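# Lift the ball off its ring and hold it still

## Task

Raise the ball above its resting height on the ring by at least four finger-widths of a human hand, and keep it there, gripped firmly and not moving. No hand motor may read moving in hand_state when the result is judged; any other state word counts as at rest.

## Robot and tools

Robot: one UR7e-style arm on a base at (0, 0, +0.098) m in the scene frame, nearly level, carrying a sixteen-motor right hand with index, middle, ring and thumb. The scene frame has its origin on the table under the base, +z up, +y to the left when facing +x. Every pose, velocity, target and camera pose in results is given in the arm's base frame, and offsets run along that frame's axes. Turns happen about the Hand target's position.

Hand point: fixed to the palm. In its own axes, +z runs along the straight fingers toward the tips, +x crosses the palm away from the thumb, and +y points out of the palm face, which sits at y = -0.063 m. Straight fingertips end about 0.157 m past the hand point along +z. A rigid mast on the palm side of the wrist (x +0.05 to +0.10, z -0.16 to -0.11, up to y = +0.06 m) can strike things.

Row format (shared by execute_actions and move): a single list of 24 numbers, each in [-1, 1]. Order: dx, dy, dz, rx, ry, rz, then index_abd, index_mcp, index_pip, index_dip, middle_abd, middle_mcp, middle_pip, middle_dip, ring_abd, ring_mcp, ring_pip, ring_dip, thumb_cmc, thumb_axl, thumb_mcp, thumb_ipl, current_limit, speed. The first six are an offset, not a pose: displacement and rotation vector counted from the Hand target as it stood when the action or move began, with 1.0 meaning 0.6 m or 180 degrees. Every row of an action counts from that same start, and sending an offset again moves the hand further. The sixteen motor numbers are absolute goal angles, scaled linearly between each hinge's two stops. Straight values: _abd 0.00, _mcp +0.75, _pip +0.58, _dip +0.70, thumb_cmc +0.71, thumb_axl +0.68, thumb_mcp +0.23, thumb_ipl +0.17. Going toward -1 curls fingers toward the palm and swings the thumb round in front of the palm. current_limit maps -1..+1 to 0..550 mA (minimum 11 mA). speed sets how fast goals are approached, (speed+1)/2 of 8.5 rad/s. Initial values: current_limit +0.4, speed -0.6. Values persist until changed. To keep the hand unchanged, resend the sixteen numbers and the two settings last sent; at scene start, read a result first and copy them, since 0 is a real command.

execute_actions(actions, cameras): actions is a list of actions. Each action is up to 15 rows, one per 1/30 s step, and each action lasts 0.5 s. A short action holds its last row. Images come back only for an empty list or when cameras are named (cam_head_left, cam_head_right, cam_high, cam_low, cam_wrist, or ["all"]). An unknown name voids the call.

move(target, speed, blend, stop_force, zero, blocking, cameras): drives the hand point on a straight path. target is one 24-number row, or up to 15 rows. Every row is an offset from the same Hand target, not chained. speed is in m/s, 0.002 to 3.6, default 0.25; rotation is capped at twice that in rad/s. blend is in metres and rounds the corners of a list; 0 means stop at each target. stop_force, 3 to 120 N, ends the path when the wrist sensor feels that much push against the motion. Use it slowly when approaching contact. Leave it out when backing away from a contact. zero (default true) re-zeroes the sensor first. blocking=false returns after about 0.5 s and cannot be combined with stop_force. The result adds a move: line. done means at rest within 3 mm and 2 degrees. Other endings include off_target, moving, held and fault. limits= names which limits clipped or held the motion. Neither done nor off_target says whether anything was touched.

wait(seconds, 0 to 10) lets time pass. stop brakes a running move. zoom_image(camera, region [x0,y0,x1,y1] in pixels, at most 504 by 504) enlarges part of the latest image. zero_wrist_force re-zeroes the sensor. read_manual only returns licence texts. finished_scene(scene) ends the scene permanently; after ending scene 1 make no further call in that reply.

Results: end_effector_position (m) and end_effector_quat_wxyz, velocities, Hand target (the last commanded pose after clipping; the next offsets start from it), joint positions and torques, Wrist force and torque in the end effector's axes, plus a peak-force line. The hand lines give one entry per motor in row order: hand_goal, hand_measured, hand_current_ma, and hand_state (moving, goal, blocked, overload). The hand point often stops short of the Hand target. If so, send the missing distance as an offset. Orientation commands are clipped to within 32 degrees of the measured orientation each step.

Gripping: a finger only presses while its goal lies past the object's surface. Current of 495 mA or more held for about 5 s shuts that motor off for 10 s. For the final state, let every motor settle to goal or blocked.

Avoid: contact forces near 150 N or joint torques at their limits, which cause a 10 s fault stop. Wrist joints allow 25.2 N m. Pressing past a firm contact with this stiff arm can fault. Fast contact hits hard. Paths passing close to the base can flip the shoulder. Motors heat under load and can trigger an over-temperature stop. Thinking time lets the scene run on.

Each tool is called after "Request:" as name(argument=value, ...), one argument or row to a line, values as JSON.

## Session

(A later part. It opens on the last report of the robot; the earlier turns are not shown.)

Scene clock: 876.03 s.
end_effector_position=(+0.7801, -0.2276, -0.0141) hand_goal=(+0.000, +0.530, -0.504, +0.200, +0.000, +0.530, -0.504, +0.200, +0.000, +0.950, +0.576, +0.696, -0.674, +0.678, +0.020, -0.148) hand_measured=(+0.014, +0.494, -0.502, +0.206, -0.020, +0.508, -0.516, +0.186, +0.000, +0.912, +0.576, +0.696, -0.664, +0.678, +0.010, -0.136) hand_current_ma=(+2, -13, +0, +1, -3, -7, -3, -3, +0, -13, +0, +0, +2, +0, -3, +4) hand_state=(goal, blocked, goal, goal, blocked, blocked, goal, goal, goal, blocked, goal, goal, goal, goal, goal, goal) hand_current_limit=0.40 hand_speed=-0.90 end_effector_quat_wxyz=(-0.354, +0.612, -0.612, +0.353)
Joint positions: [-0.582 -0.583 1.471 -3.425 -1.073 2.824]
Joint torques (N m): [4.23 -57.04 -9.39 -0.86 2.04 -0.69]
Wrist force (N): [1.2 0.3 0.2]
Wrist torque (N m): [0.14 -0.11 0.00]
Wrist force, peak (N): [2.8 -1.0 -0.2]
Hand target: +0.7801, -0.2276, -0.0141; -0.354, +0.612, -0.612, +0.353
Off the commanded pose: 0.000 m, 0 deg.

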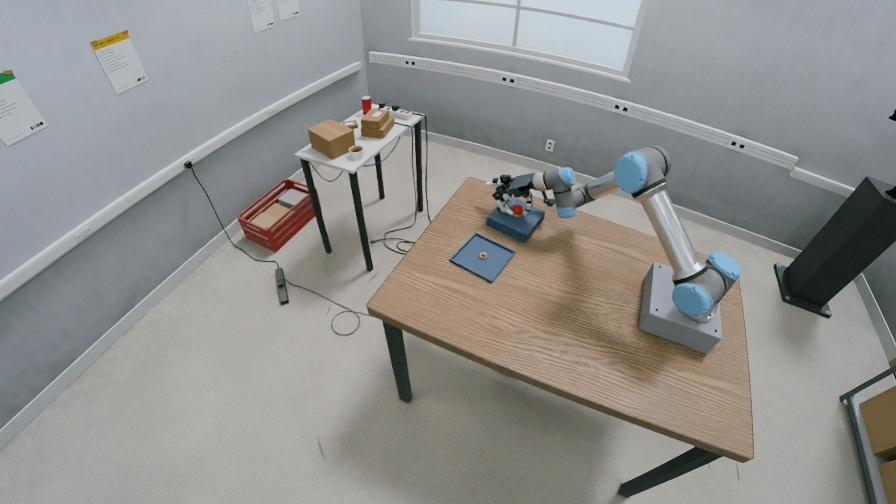

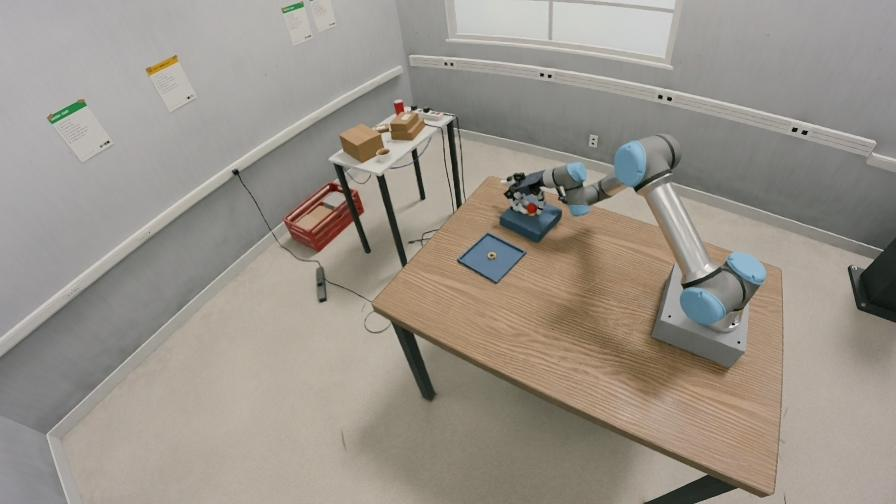

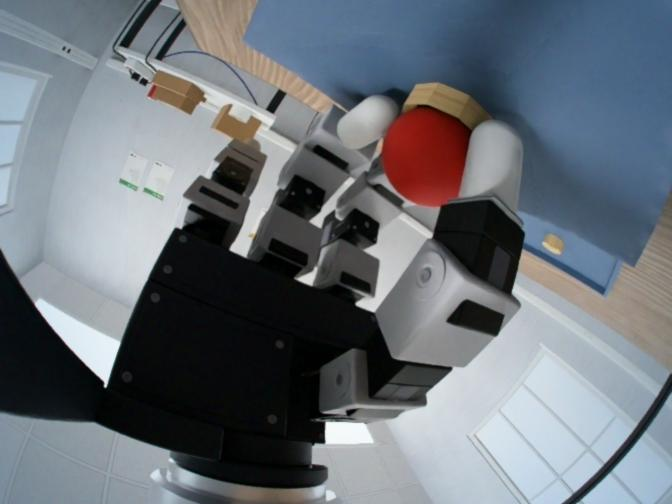

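Request:
execute_actions(
  actions=[
    [[0,0,0,0,0,0, 0,0.62,-0.504,0.2, 0,0.62,-0.504,0.2, 0,0.95,0.576,0.696, -0.674,0.678,0.08,-0.148, 0.4,-0.9]],
    [[0,0,0,0,0,0, 0,0.75,-0.504,0.2, 0,0.75,-0.504,0.2, 0,0.95,0.576,0.696, -0.674,0.678,0.169,-0.157, 0.4,-0.8]],
    [[0,0,0,0,0,0, 0,0.75,-0.504,0.2, 0,0.75,-0.504,0.2, 0,0.95,0.576,0.696, -0.674,0.678,0.169,-0.157, 0.4,-0.8]],
  ],
  cameras=["all"],
)

Request:
zoom_image(
  camera="cam_wrist",
  region=[330, 0, 600, 220],
)

Request:
zoom_image(
  camera="cam_head_left",
  region=[478, 168, 558, 238],
)

Scene clock: 884.70 s.
end_effector_position=(+0.7801, -0.2276, -0.0141) hand_goal=(+0.000, +0.750, -0.504, +0.200, +0.000, +0.750, -0.504, +0.200, +0.000, +0.950, +0.576, +0.696, -0.674, +0.678, +0.170, -0.156) hand_measured=(+0.014, +0.690, -0.502, +0.206, -0.016, +0.688, -0.510, +0.188, +0.000, +0.912, +0.576, +0.696, -0.664, +0.678, +0.152, -0.146) hand_current_ma=(+2, -25, +0, +1, -2, -26, -1, -2, +0, -13, +0, +0, +2, +0, -6, +3) hand_state=(goal, blocked, goal, goal, goal, blocked, goal, goal, goal, blocked, goal, goal, goal, goal, goal, goal) hand_current_limit=0.40 hand_speed=-0.80 end_effector_quat_wxyz=(-0.354, +0.612, -0.612, +0.353)
Joint positions: [-0.582 -0.583 1.471 -3.425 -1.073 2.824]
Joint torques (N m): [-4.66 -48.7 -9.89 -0.73 0.29 -0.5]
Wrist force (N): [0.4 0.9 0.2]
Wrist torque (N m): [0.14 -0.10 0.01]
Wrist force, peak (N): [1.5 0.4 -0.1]
Hand target: +0.7801, -0.2276, -0.0141; -0.354, +0.612, -0.612, +0.353
Off the commanded pose: 0.000 m, 0 deg.

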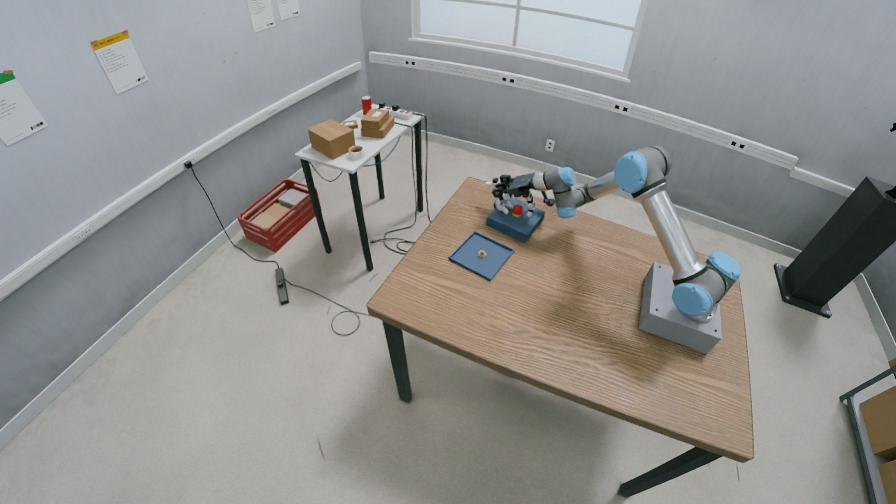

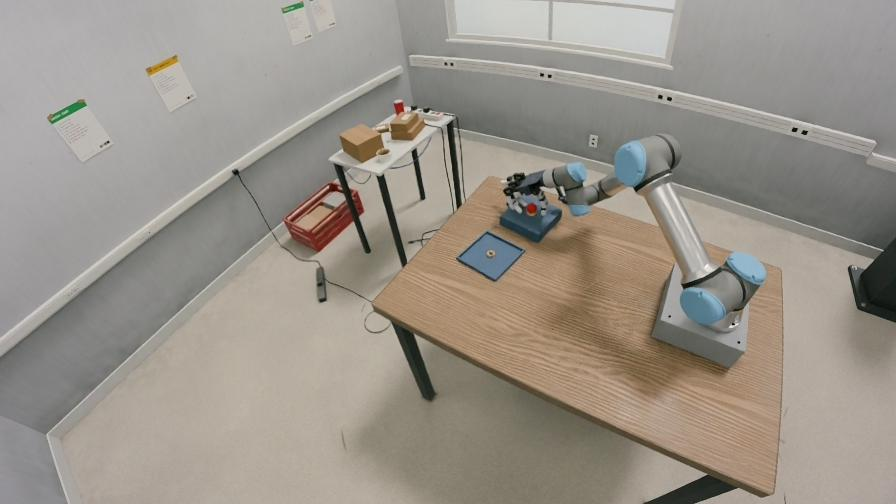

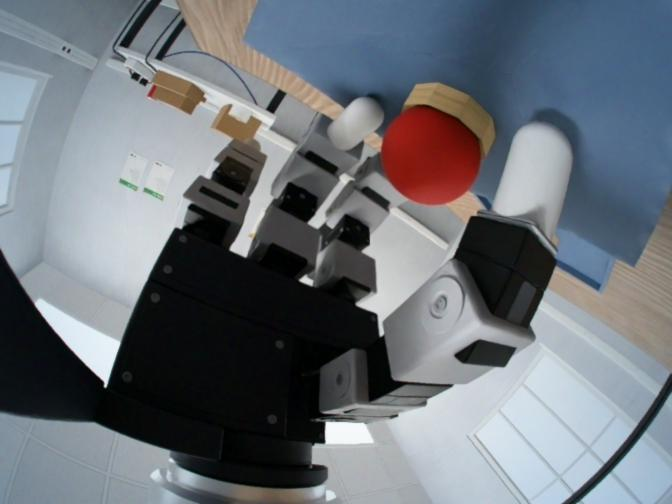

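Scaled by 1.867 from the camera's 672x504 image, which has a finer 960x720 frame.

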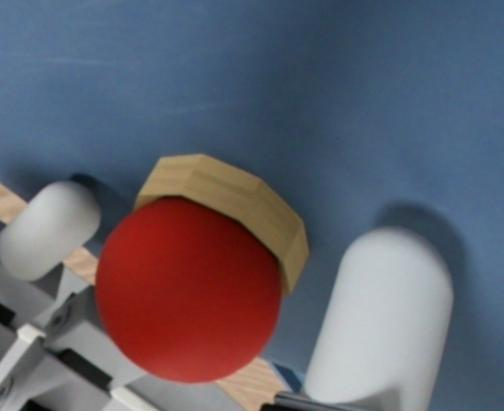

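Scaled by 6.300 from the camera's 896x504 image, which has a finer 1280x720 frame.

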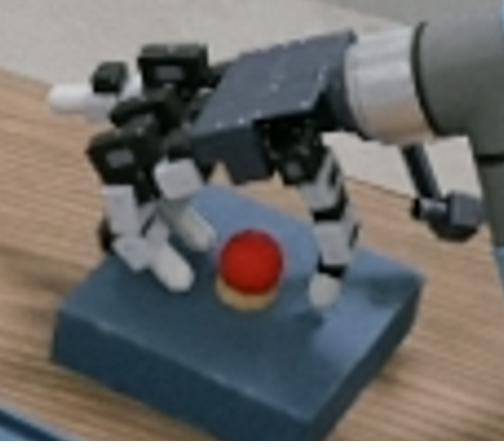

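Request:
move(
  target=[0.025,-0.02,0.0885,0,0,0, 0,0.89,-0.518,0.188, 0,0.89,-0.518,0.188, 0,0.95,0.576,0.696, -0.674,0.678,0.169,-0.157, 0.4,-0.6],
  speed=0.2,
  cameras=["all"],
)

Scene clock: 898.27 s.
end_effector_position=(+0.7951, -0.2396, +0.0389) hand_goal=(+0.000, +0.890, -0.518, +0.188, +0.000, +0.890, -0.518, +0.188, +0.000, +0.950, +0.576, +0.696, -0.674, +0.678, +0.170, -0.156) hand_measured=(+0.014, +0.824, -0.506, +0.200, -0.016, +0.822, -0.512, +0.188, +0.000, +0.912, +0.576, +0.696, -0.664, +0.678, +0.152, -0.146) hand_current_ma=(+2, -29, +3, +3, -2, -30, +1, +0, +0, -13, +0, +0, +2, +0, -6, +3) hand_state=(goal, blocked, goal, goal, goal, blocked, goal, goal, goal, blocked, goal, goal, goal, goal, goal, goal) hand_current_limit=0.40 hand_speed=-0.60 end_effector_quat_wxyz=(-0.354, +0.612, -0.612, +0.353)
Joint positions: [-0.584 -0.646 1.416 -3.306 -1.071 2.823]
Joint torques (N m): [-10.69 -62.35 -28.49 -0.73 2.51 -1.24]
Wrist force (N): [0.2 0.9 -0.1]
Wrist torque (N m): [0.15 -0.06 0.15]
Wrist force, peak (N): [0.3 1.7 0.3]
Hand target: +0.7951, -0.2396, +0.0390; -0.354, +0.612, -0.612, +0.353
Off the commanded pose: 0.000 m, 0 deg.
move: done

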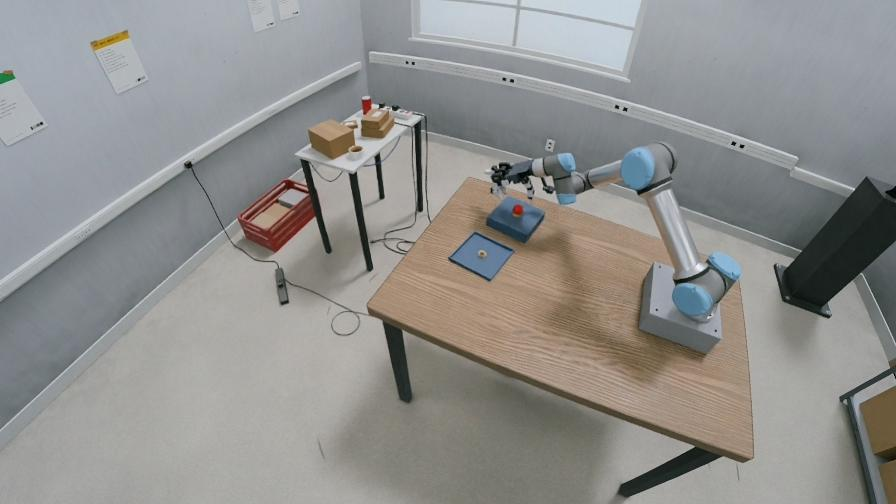

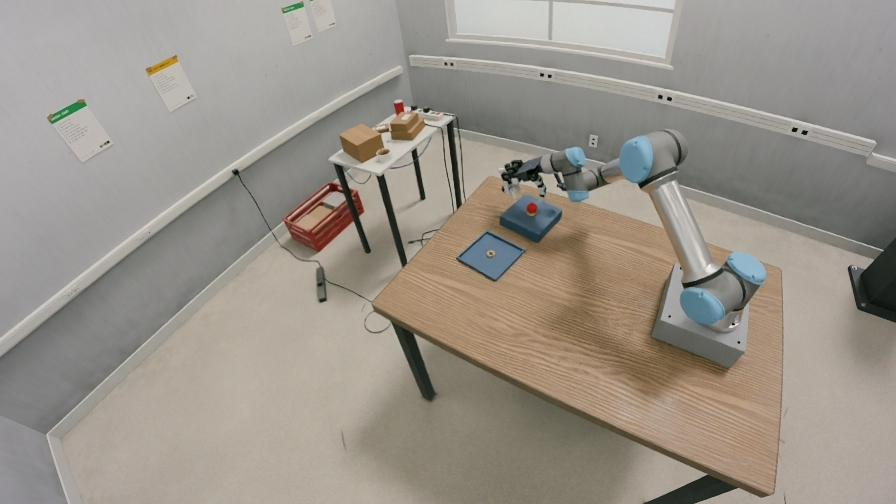

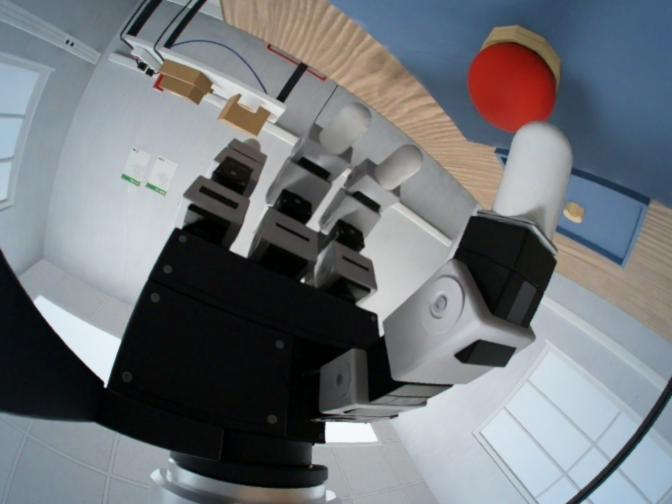

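Request:
move(
  target=[-0.026,0.021,-0.0883,0,0,0, 0,0.753,-0.518,0.188, 0,0.753,-0.518,0.188, 0,0.95,0.576,0.696, -0.674,0.678,0.169,-0.157, 0.4,-0.8],
  speed=0.12,
  cameras=["cam_wrist"],
)

Request:
execute_actions(
  actions=[
    [[0,0,0,0,0,0, 0,0.41,-0.518,0.188, 0,0.41,-0.518,0.188, 0,0.95,0.576,0.696, -0.674,0.678,-0.035,-0.157, 0.4,-0.88]],
    [[0,0,0,0,0,0, 0,0.41,-0.518,0.188, 0,0.41,-0.518,0.188, 0,0.95,0.576,0.696, -0.674,0.678,-0.035,-0.157, 0.4,-0.88]],
    [[0,0,0,0,0,0, 0,0.37,-0.585,0.175, 0,0.37,-0.585,0.175, 0,0.95,0.576,0.696, -0.674,0.678,-0.175,-0.23, 0.4,-0.8]],
    [[0,0,0,0,0,0, 0,0.233,-0.661,0.150, 0,0.233,-0.661,0.150, 0,0.95,0.576,0.696, -0.674,0.678,-0.345,-0.315, 0.4,-0.8]],
  ],
  cameras=["cam_wrist"],
)

Request:
move(
  target=[0,0,0.2,0,0,0, 0,0.233,-0.661,0.150, 0,0.233,-0.661,0.150, 0,0.95,0.576,0.696, -0.674,0.678,-0.345,-0.315, 0.4,-0.8],
  speed=0.15,
  cameras=["all"],
)

Scene clock: 921.00 s.
end_effector_position=(+0.7795, -0.2270, -0.0139) hand_goal=(+0.000, +0.754, -0.518, +0.188, +0.000, +0.754, -0.518, +0.188, +0.000, +0.950, +0.576, +0.696, -0.674, +0.678, +0.170, -0.156) hand_measured=(+0.014, +0.736, -0.506, +0.200, -0.016, +0.736, -0.512, +0.188, +0.000, +0.912, +0.576, +0.696, -0.664, +0.678, +0.152, -0.146) hand_current_ma=(+2, -5, +3, +3, -2, -5, +1, +0, +0, -13, +0, +0, +2, +0, -6, +3) hand_state=(goal, goal, goal, goal, goal, goal, goal, goal, goal, blocked, goal, goal, goal, goal, goal, goal) hand_current_limit=0.40 hand_speed=-0.80 end_effector_quat_wxyz=(-0.354, +0.612, -0.612, +0.353)
Joint positions: [-0.582 -0.585 1.474 -3.426 -1.074 2.824]
Joint torques (N m): [11.55 -48.06 -9.16 -4.21 -0.94 1.51]
Wrist force (N): [0.4 0.8 0.0]
Wrist torque (N m): [0.15 -0.08 0.01]
Wrist force, peak (N): [0.5 1.8 0.4]
Hand target: +0.7795, -0.2270, -0.0140; -0.354, +0.612, -0.612, +0.353
Off the commanded pose: 0.000 m, 0 deg.
move: done
Images, in order (width x height): cam_wrist 672x504.

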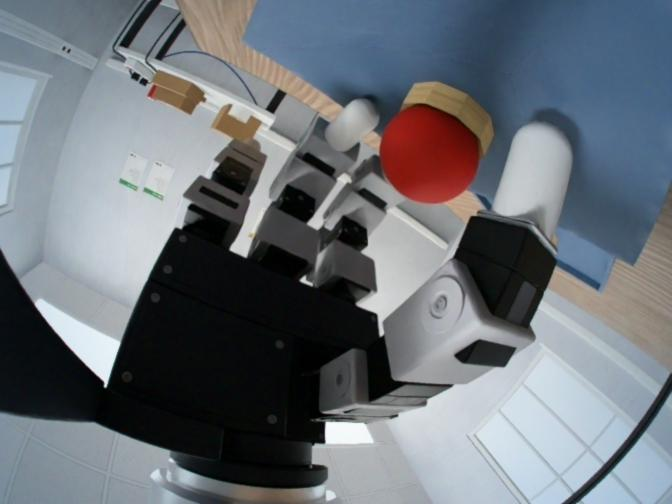

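Scene clock: 923.20 s.
end_effector_position=(+0.7795, -0.2270, -0.0140) hand_goal=(+0.000, +0.234, -0.660, +0.150, +0.000, +0.234, -0.660, +0.150, +0.000, +0.950, +0.576, +0.696, -0.674, +0.678, -0.344, -0.314) hand_measured=(+0.014, +0.482, -0.514, +0.196, -0.016, +0.516, -0.516, +0.188, +0.000, +0.912, +0.576, +0.696, -0.666, +0.678, +0.002, -0.148) hand_current_ma=(+2, +173, +77, +16, -2, +206, +76, +12, +0, -13, +0, +0, +1, +0, +354, +138) hand_state=(goal, blocked, blocked, blocked, goal, blocked, blocked, blocked, goal, blocked, goal, goal, goal, goal, blocked, blocked) hand_current_limit=0.40 hand_speed=-0.80 end_effector_quat_wxyz=(-0.354, +0.612, -0.612, +0.353)
Joint positions: [-0.582 -0.585 1.474 -3.426 -1.074 2.824]
Joint torques (N m): [8.63 -49.76 -9.12 -2.82 0.05 1.2]
Wrist force (N): [0.8 -0.4 1.5]
Wrist torque (N m): [0.15 -0.13 0.02]
Wrist force, peak (N): [0.1 -1.2 1.7]
Hand target: +0.7795, -0.2270, -0.0140; -0.354, +0.612, -0.612, +0.353
Off the commanded pose: 0.000 m, 0 deg.
Images, in order (width x height): cam_wrist 672x504.

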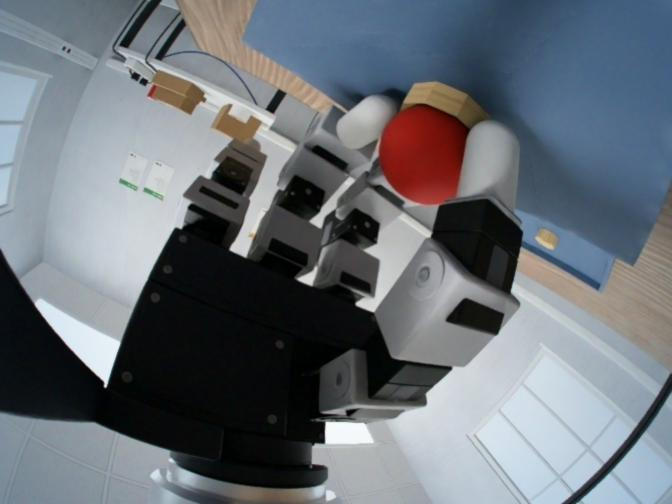

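Scene clock: 924.50 s.
end_effector_position=(+0.7795, -0.2270, +0.1059) hand_goal=(+0.000, +0.234, -0.660, +0.150, +0.000, +0.234, -0.660, +0.150, +0.000, +0.950, +0.576, +0.696, -0.674, +0.678, -0.344, -0.314) hand_measured=(+0.014, +0.480, -0.514, +0.196, -0.016, +0.508, -0.516, +0.188, +0.000, +0.912, +0.576, +0.696, -0.662, +0.678, +0.002, -0.148) hand_current_ma=(+2, +171, +77, +16, -2, +198, +76, +12, +0, -13, +0, +0, +3, +0, +354, +138) hand_state=(goal, blocked, blocked, blocked, goal, blocked, blocked, blocked, goal, blocked, goal, goal, goal, goal, blocked, blocked) hand_current_limit=0.40 hand_speed=-0.80 end_effector_quat_wxyz=(-0.354, +0.612, -0.612, +0.353)
Joint positions: [-0.581 -0.787 1.482 -3.232 -1.074 2.824]
Joint torques (N m): [-12.5 -62.01 -28.79 -0.68 2.35 -1.04]
Wrist force (N): [0.4 1.4 0.1]
Wrist torque (N m): [0.19 -0.09 0.10]
Wrist force, peak (N): [0.6 2.0 1.2]
Hand target: +0.7795, -0.2270, +0.1060; -0.354, +0.612, -0.612, +0.353
Off the commanded pose: 0.000 m, 0 deg.
move: done

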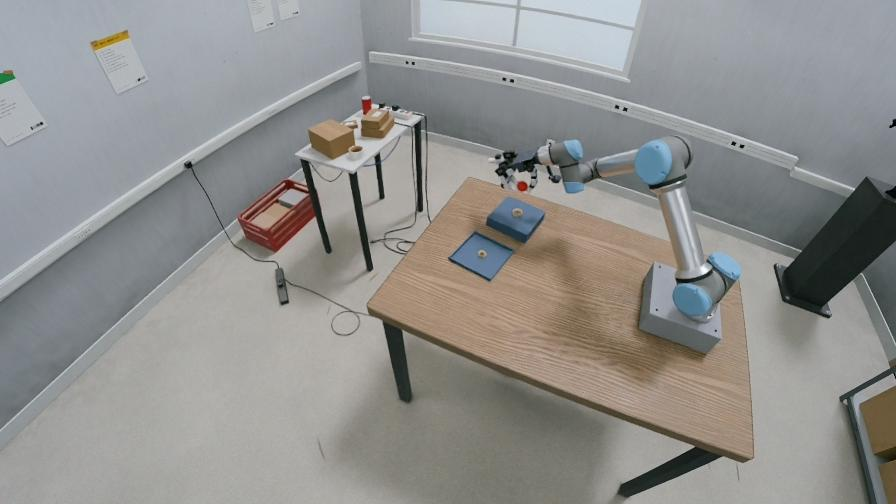

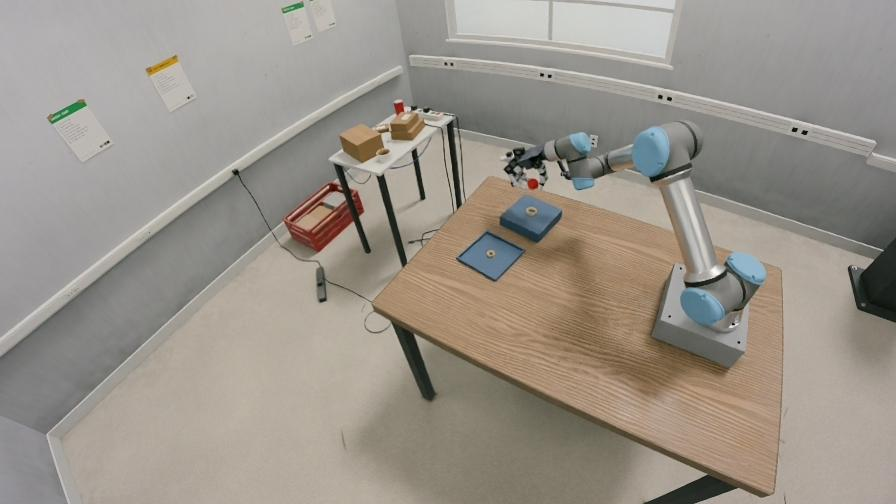

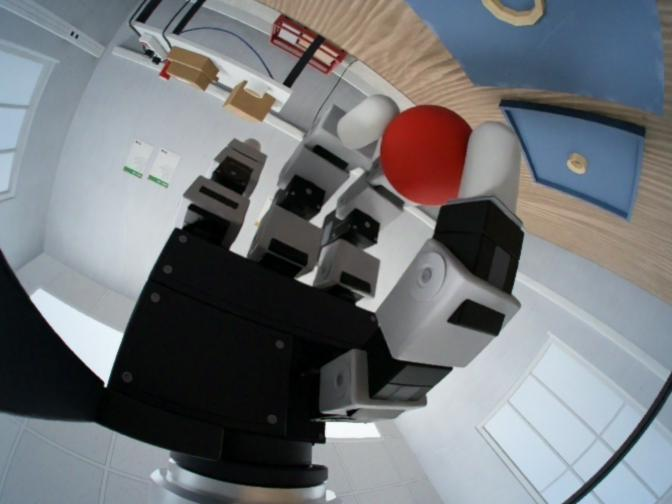

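Request:
finished_scene(
  scene=1,
)

The scene is finished: the task was done.


## Next scene

The same job, from a new start.

Request:
execute_actions(
  actions=[],
)

Request:
zoom_image(
  camera="cam_head_left",
  region=[400, 165, 640, 345],
)

Request:
zoom_image(
  camera="cam_head_right",
  region=[400, 165, 640, 345],
)

Scene clock: 0.00 s.
end_effector_position=(+0.3211, +0.2088, +0.1976) hand_goal=(+0.000, +0.754, +0.576, +0.696, +0.000, +0.754, +0.576, +0.696, +0.000, +0.754, +0.576, +0.696, +0.714, +0.678, +0.226, +0.168) hand_measured=(+0.000, +0.754, +0.576, +0.696, +0.000, +0.754, +0.576, +0.696, +0.000, +0.754, +0.576, +0.696, +0.714, +0.678, +0.226, +0.168) hand_current_ma=(+0, +0, +0, +0, +0, +0, +0, +0, +0, +0, +0, +0, +0, +0, +0, +0) hand_state=(goal, goal, goal, goal, goal, goal, goal, goal, goal, goal, goal, goal, goal, goal, goal, goal) hand_current_limit=0.40 hand_speed=-0.60 end_effector_quat_wxyz=(+0.177, +0.738, -0.144, -0.635)
Joint positions: [0.274 -0.878 1.475 -0.732 -1.378 2.061]
Joint velocities: within noise
Joint torques (N m): no reading
Motor temperatures (°C): [32 35 34 47 38 39]
Wrist force (N): no reading
Wrist torque (N m): no reading
Wrist force, peak (N): no reading
Hand target: +0.3211, +0.2088, +0.1976; +0.177, +0.738, -0.144, -0.635

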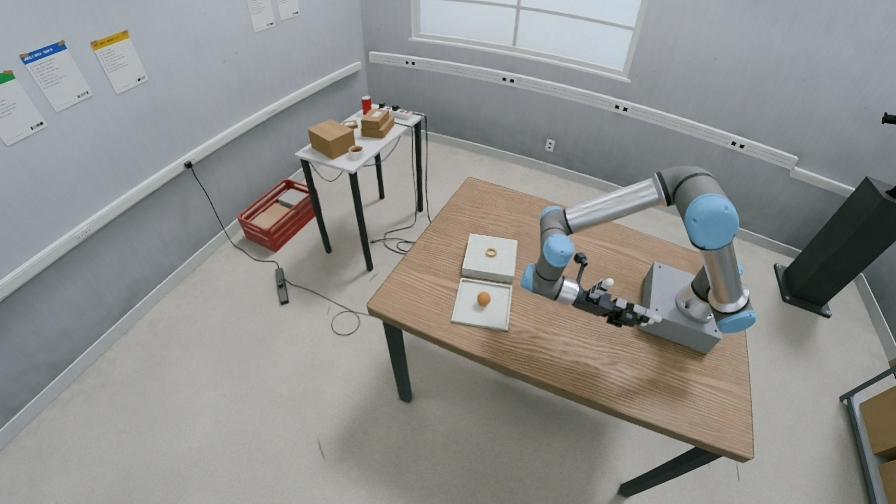

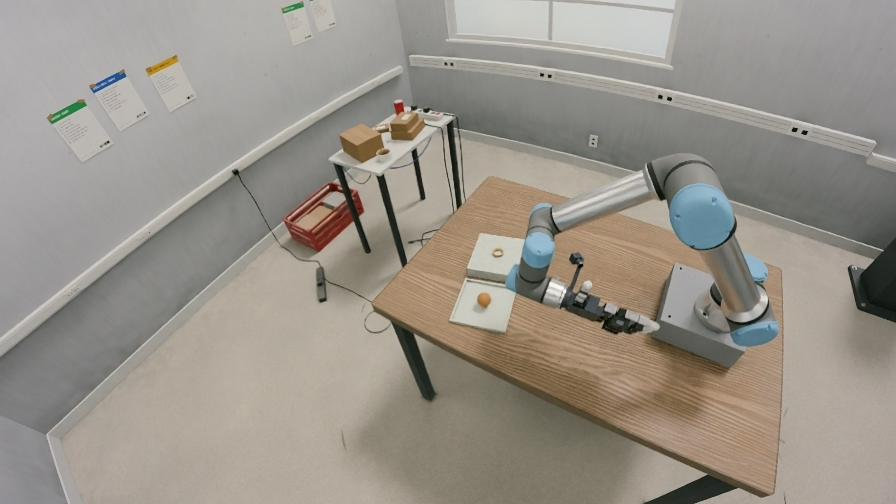

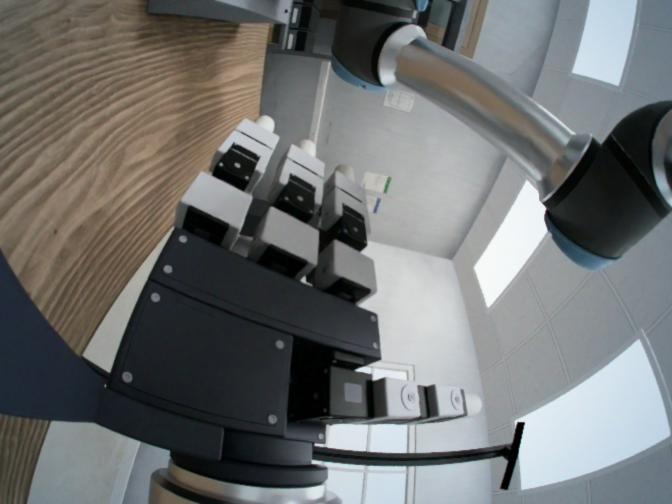

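Scaled by 2.100 from the camera's 896x504 image, which has a finer 1280x720 frame.

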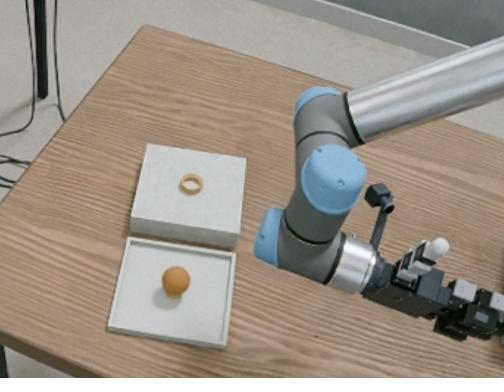

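Scaled by 2.100 from the camera's 896x504 image, which has a finer 1280x720 frame.

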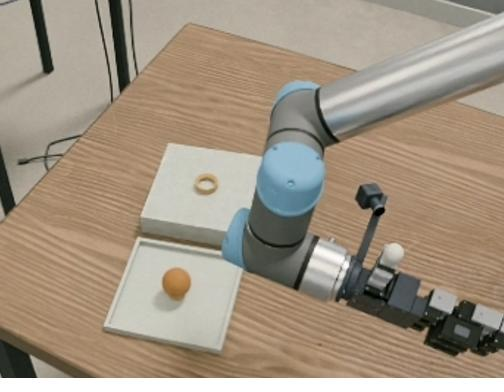

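Request:
move(
  target=[
    [0.4982,0.052,0.0373,-0.0604,-0.6999,-0.4553, 0,0.753,-0.518,0.188, 0,0.753,-0.518,0.188, 0,0.95,0.576,0.696, -0.674,0.678,0.169,-0.157, 0.4,-0.6],
    [0.7048,0.0578,-0.3343,-0.0604,-0.6999,-0.4553, 0,0.753,-0.518,0.188, 0,0.753,-0.518,0.188, 0,0.95,0.576,0.696, -0.674,0.678,0.169,-0.157, 0.4,-0.6],
  ],
  speed=[0.6, 0.3],
  blend=[0.04, 0],
  cameras=["all"],
)

Scene clock: 36.93 s.
end_effector_position=(+0.7439, +0.2434, -0.0029) hand_goal=(+0.000, +0.754, -0.518, +0.188, +0.000, +0.754, -0.518, +0.188, +0.000, +0.950, +0.576, +0.696, -0.674, +0.678, +0.170, -0.156) hand_measured=(-0.006, +0.736, -0.502, +0.200, -0.006, +0.736, -0.504, +0.202, -0.006, +0.914, +0.576, +0.696, -0.682, +0.678, +0.164, -0.150) hand_current_ma=(+0, -5, +4, +3, +0, -5, +3, +3, -1, -13, +0, +0, -1, +0, -1, +1) hand_state=(goal, goal, goal, goal, goal, goal, goal, goal, goal, blocked, goal, goal, goal, goal, goal, goal) hand_current_limit=0.40 hand_speed=-0.60 end_effector_quat_wxyz=(-0.354, +0.612, -0.612, +0.353)
Joint positions: [0.145 -0.652 1.611 -3.573 -1.696 3.215]
Joint torques (N m): [12.01 -47.36 -24.22 -0.91 -1.14 0.11]
Wrist force (N): [-1.8 1.7 0.1]
Wrist torque (N m): [0.18 0.08 0.09]
Wrist force, peak (N): [-1.8 3.1 1.1]
Hand target: +0.7440, +0.2434, -0.0029; -0.354, +0.612, -0.612, +0.353
Off the commanded pose: 0.000 m, 0 deg.
move: done

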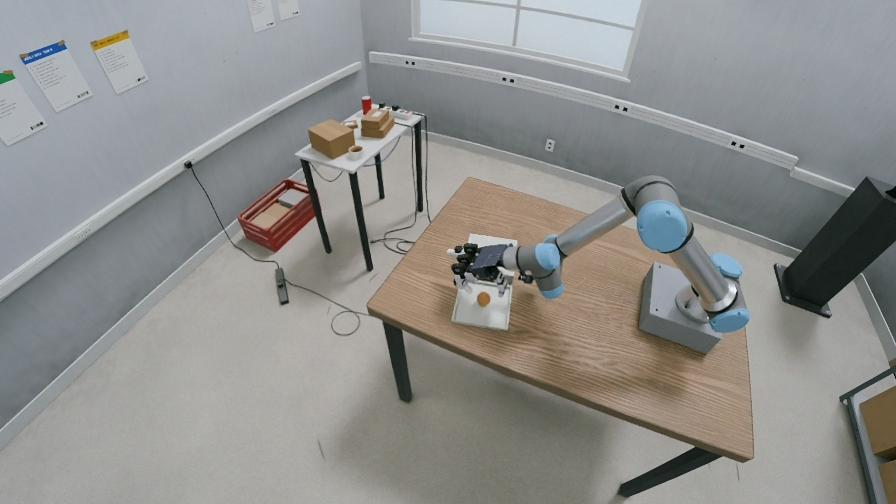

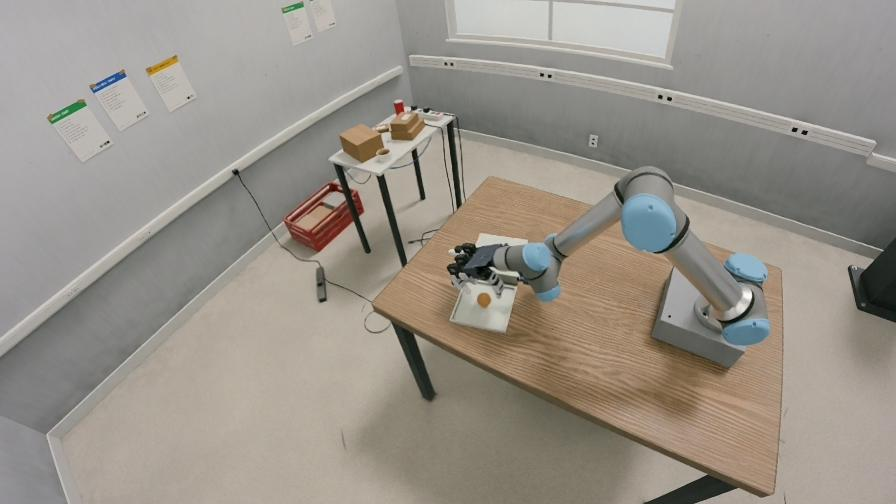

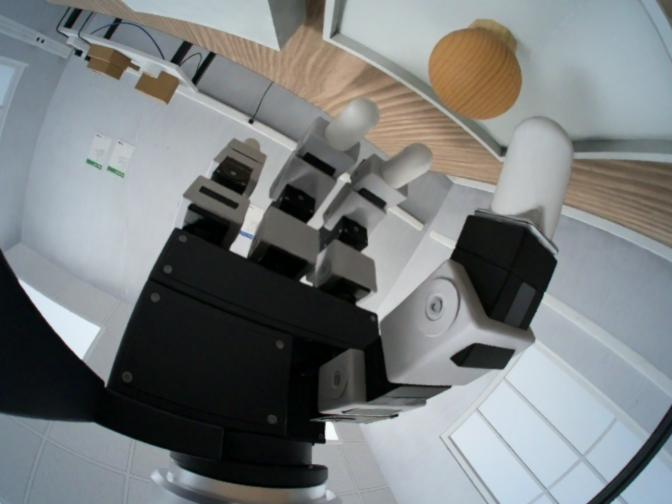

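Request:
move(
  target=[0.002,-0.0007,-0.0892,0,0,0, 0,0.753,-0.518,0.188, 0,0.753,-0.518,0.188, 0,0.95,0.576,0.696, -0.674,0.678,0.169,-0.157, 0.4,-0.8],
  speed=0.12,
  cameras=["cam_wrist"],
)

Request:
execute_actions(
  actions=[
    [[0,0,0,0,0,0, 0,0.41,-0.518,0.188, 0,0.41,-0.518,0.188, 0,0.95,0.576,0.696, -0.674,0.678,-0.035,-0.157, 0.4,-0.88]],
    [[0,0,0,0,0,0, 0,0.41,-0.518,0.188, 0,0.41,-0.518,0.188, 0,0.95,0.576,0.696, -0.674,0.678,-0.035,-0.157, 0.4,-0.88]],
    [[0,0,0,0,0,0, 0,0.37,-0.585,0.175, 0,0.37,-0.585,0.175, 0,0.95,0.576,0.696, -0.674,0.678,-0.175,-0.23, 0.4,-0.8]],
    [[0,0,0,0,0,0, 0,0.233,-0.661,0.150, 0,0.233,-0.661,0.150, 0,0.95,0.576,0.696, -0.674,0.678,-0.345,-0.315, 0.4,-0.8]],
  ],
  cameras=["cam_wrist"],
)

Request:
move(
  target=[0,0,0.2,0,0,0, 0,0.233,-0.661,0.150, 0,0.233,-0.661,0.150, 0,0.95,0.576,0.696, -0.674,0.678,-0.345,-0.315, 0.4,-0.8],
  speed=0.15,
  cameras=["all"],
)

Scene clock: 57.17 s.
end_effector_position=(+0.7451, +0.2430, -0.0564) hand_goal=(+0.000, +0.754, -0.518, +0.188, +0.000, +0.754, -0.518, +0.188, +0.000, +0.950, +0.576, +0.696, -0.674, +0.678, +0.170, -0.156) hand_measured=(-0.006, +0.736, -0.502, +0.200, -0.006, +0.736, -0.504, +0.202, -0.006, +0.914, +0.576, +0.696, -0.682, +0.678, +0.164, -0.150) hand_current_ma=(+0, -5, +4, +3, +0, -5, +3, +3, -1, -13, +0, +0, -1, +0, -1, +1) hand_state=(goal, goal, goal, goal, goal, goal, goal, goal, goal, blocked, goal, goal, goal, goal, goal, goal) hand_current_limit=0.40 hand_speed=-0.80 end_effector_quat_wxyz=(-0.354, +0.612, -0.612, +0.353)
Joint positions: [0.144 -0.545 1.579 -3.647 -1.695 3.214]
Joint torques (N m): [-8.99 -48.2 -23.68 -4.27 1.2 -1.18]
Wrist force (N): [-1.7 1.7 -0.1]
Wrist torque (N m): [0.20 0.08 0.11]
Wrist force, peak (N): [-1.6 2.5 0.1]
Hand target: +0.7452, +0.2430, -0.0565; -0.354, +0.612, -0.612, +0.353
Off the commanded pose: 0.000 m, 0 deg.
move: done
Images, in order (width x height): cam_wrist 672x504.

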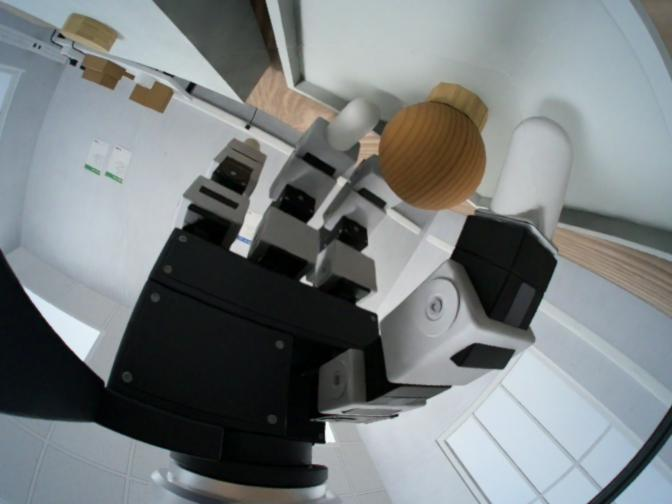

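Scene clock: 59.37 s.
end_effector_position=(+0.7452, +0.2430, -0.0565) hand_goal=(+0.000, +0.234, -0.660, +0.150, +0.000, +0.234, -0.660, +0.150, +0.000, +0.950, +0.576, +0.696, -0.674, +0.678, -0.344, -0.314) hand_measured=(-0.002, +0.500, -0.506, +0.196, -0.006, +0.492, -0.518, +0.198, -0.006, +0.914, +0.576, +0.696, -0.674, +0.678, +0.026, -0.132) hand_current_ma=(+0, +191, +84, +16, +0, +182, +74, +17, -1, -13, +0, +0, +0, +0, +385, +156) hand_state=(goal, blocked, blocked, blocked, goal, blocked, blocked, blocked, goal, blocked, goal, goal, goal, goal, blocked, blocked) hand_current_limit=0.40 hand_speed=-0.80 end_effector_quat_wxyz=(-0.354, +0.612, -0.612, +0.353)
Joint positions: [0.144 -0.545 1.579 -3.647 -1.695 3.214]
Joint torques (N m): [-9.87 -49.55 -19.33 -2.38 -0.89 -1.1]
Wrist force (N): [-1.7 1.7 0.0]
Wrist torque (N m): [0.25 0.09 0.11]
Wrist force, peak (N): [-1.8 2.5 0.1]
Hand target: +0.7452, +0.2430, -0.0565; -0.354, +0.612, -0.612, +0.353
Off the commanded pose: 0.000 m, 0 deg.
Images, in order (width x height): cam_wrist 672x504.

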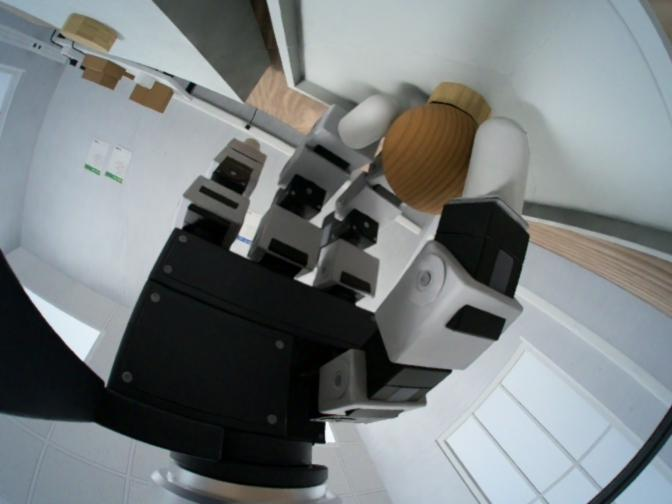

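Scene clock: 60.67 s.
end_effector_position=(+0.7451, +0.2431, +0.0635) hand_goal=(+0.000, +0.234, -0.660, +0.150, +0.000, +0.234, -0.660, +0.150, +0.000, +0.950, +0.576, +0.696, -0.674, +0.678, -0.344, -0.314) hand_measured=(-0.002, +0.500, -0.506, +0.196, -0.006, +0.492, -0.518, +0.198, -0.006, +0.914, +0.576, +0.696, -0.672, +0.678, +0.026, -0.132) hand_current_ma=(+0, +191, +84, +16, +0, +182, +74, +17, -1, -13, +0, +0, +0, +0, +385, +156) hand_state=(goal, blocked, blocked, blocked, goal, blocked, blocked, blocked, goal, blocked, goal, goal, goal, goal, blocked, blocked) hand_current_limit=0.40 hand_speed=-0.80 end_effector_quat_wxyz=(-0.354, +0.612, -0.612, +0.353)
Joint positions: [0.144 -0.773 1.62 -3.46 -1.695 3.214]
Joint torques (N m): [-6.73 -60.4 -10 -0.87 1.63 0.36]
Wrist force (N): [-1.8 2.3 0.0]
Wrist torque (N m): [0.27 0.10 0.10]
Wrist force, peak (N): [-1.8 3.0 0.5]
Hand target: +0.7452, +0.2430, +0.0635; -0.354, +0.612, -0.612, +0.353
Off the commanded pose: 0.000 m, 0 deg.
move: done

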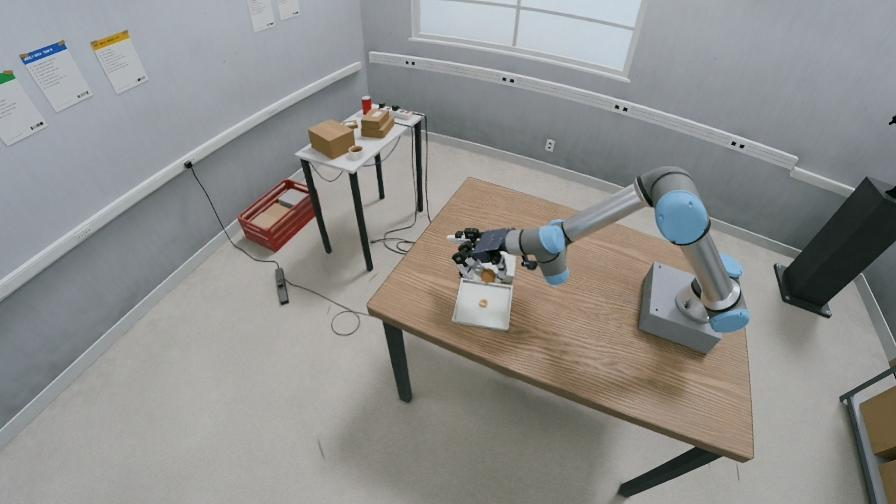

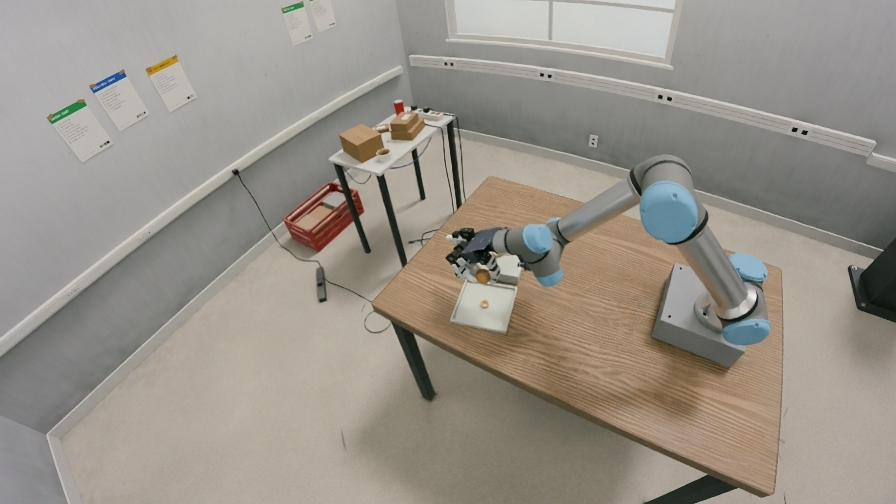

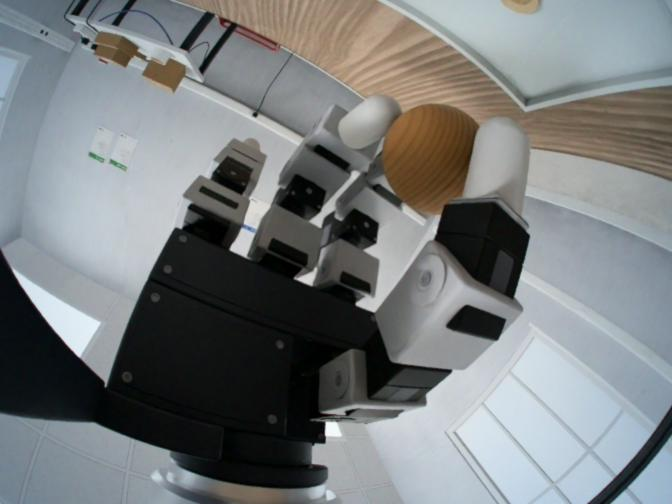

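The ball is held, it was raised 0.12 m, and no hand motor reads moving, so I am ending the scene.

Request:
finished_scene(
  scene=2,
)

The scene is finished: the task was done.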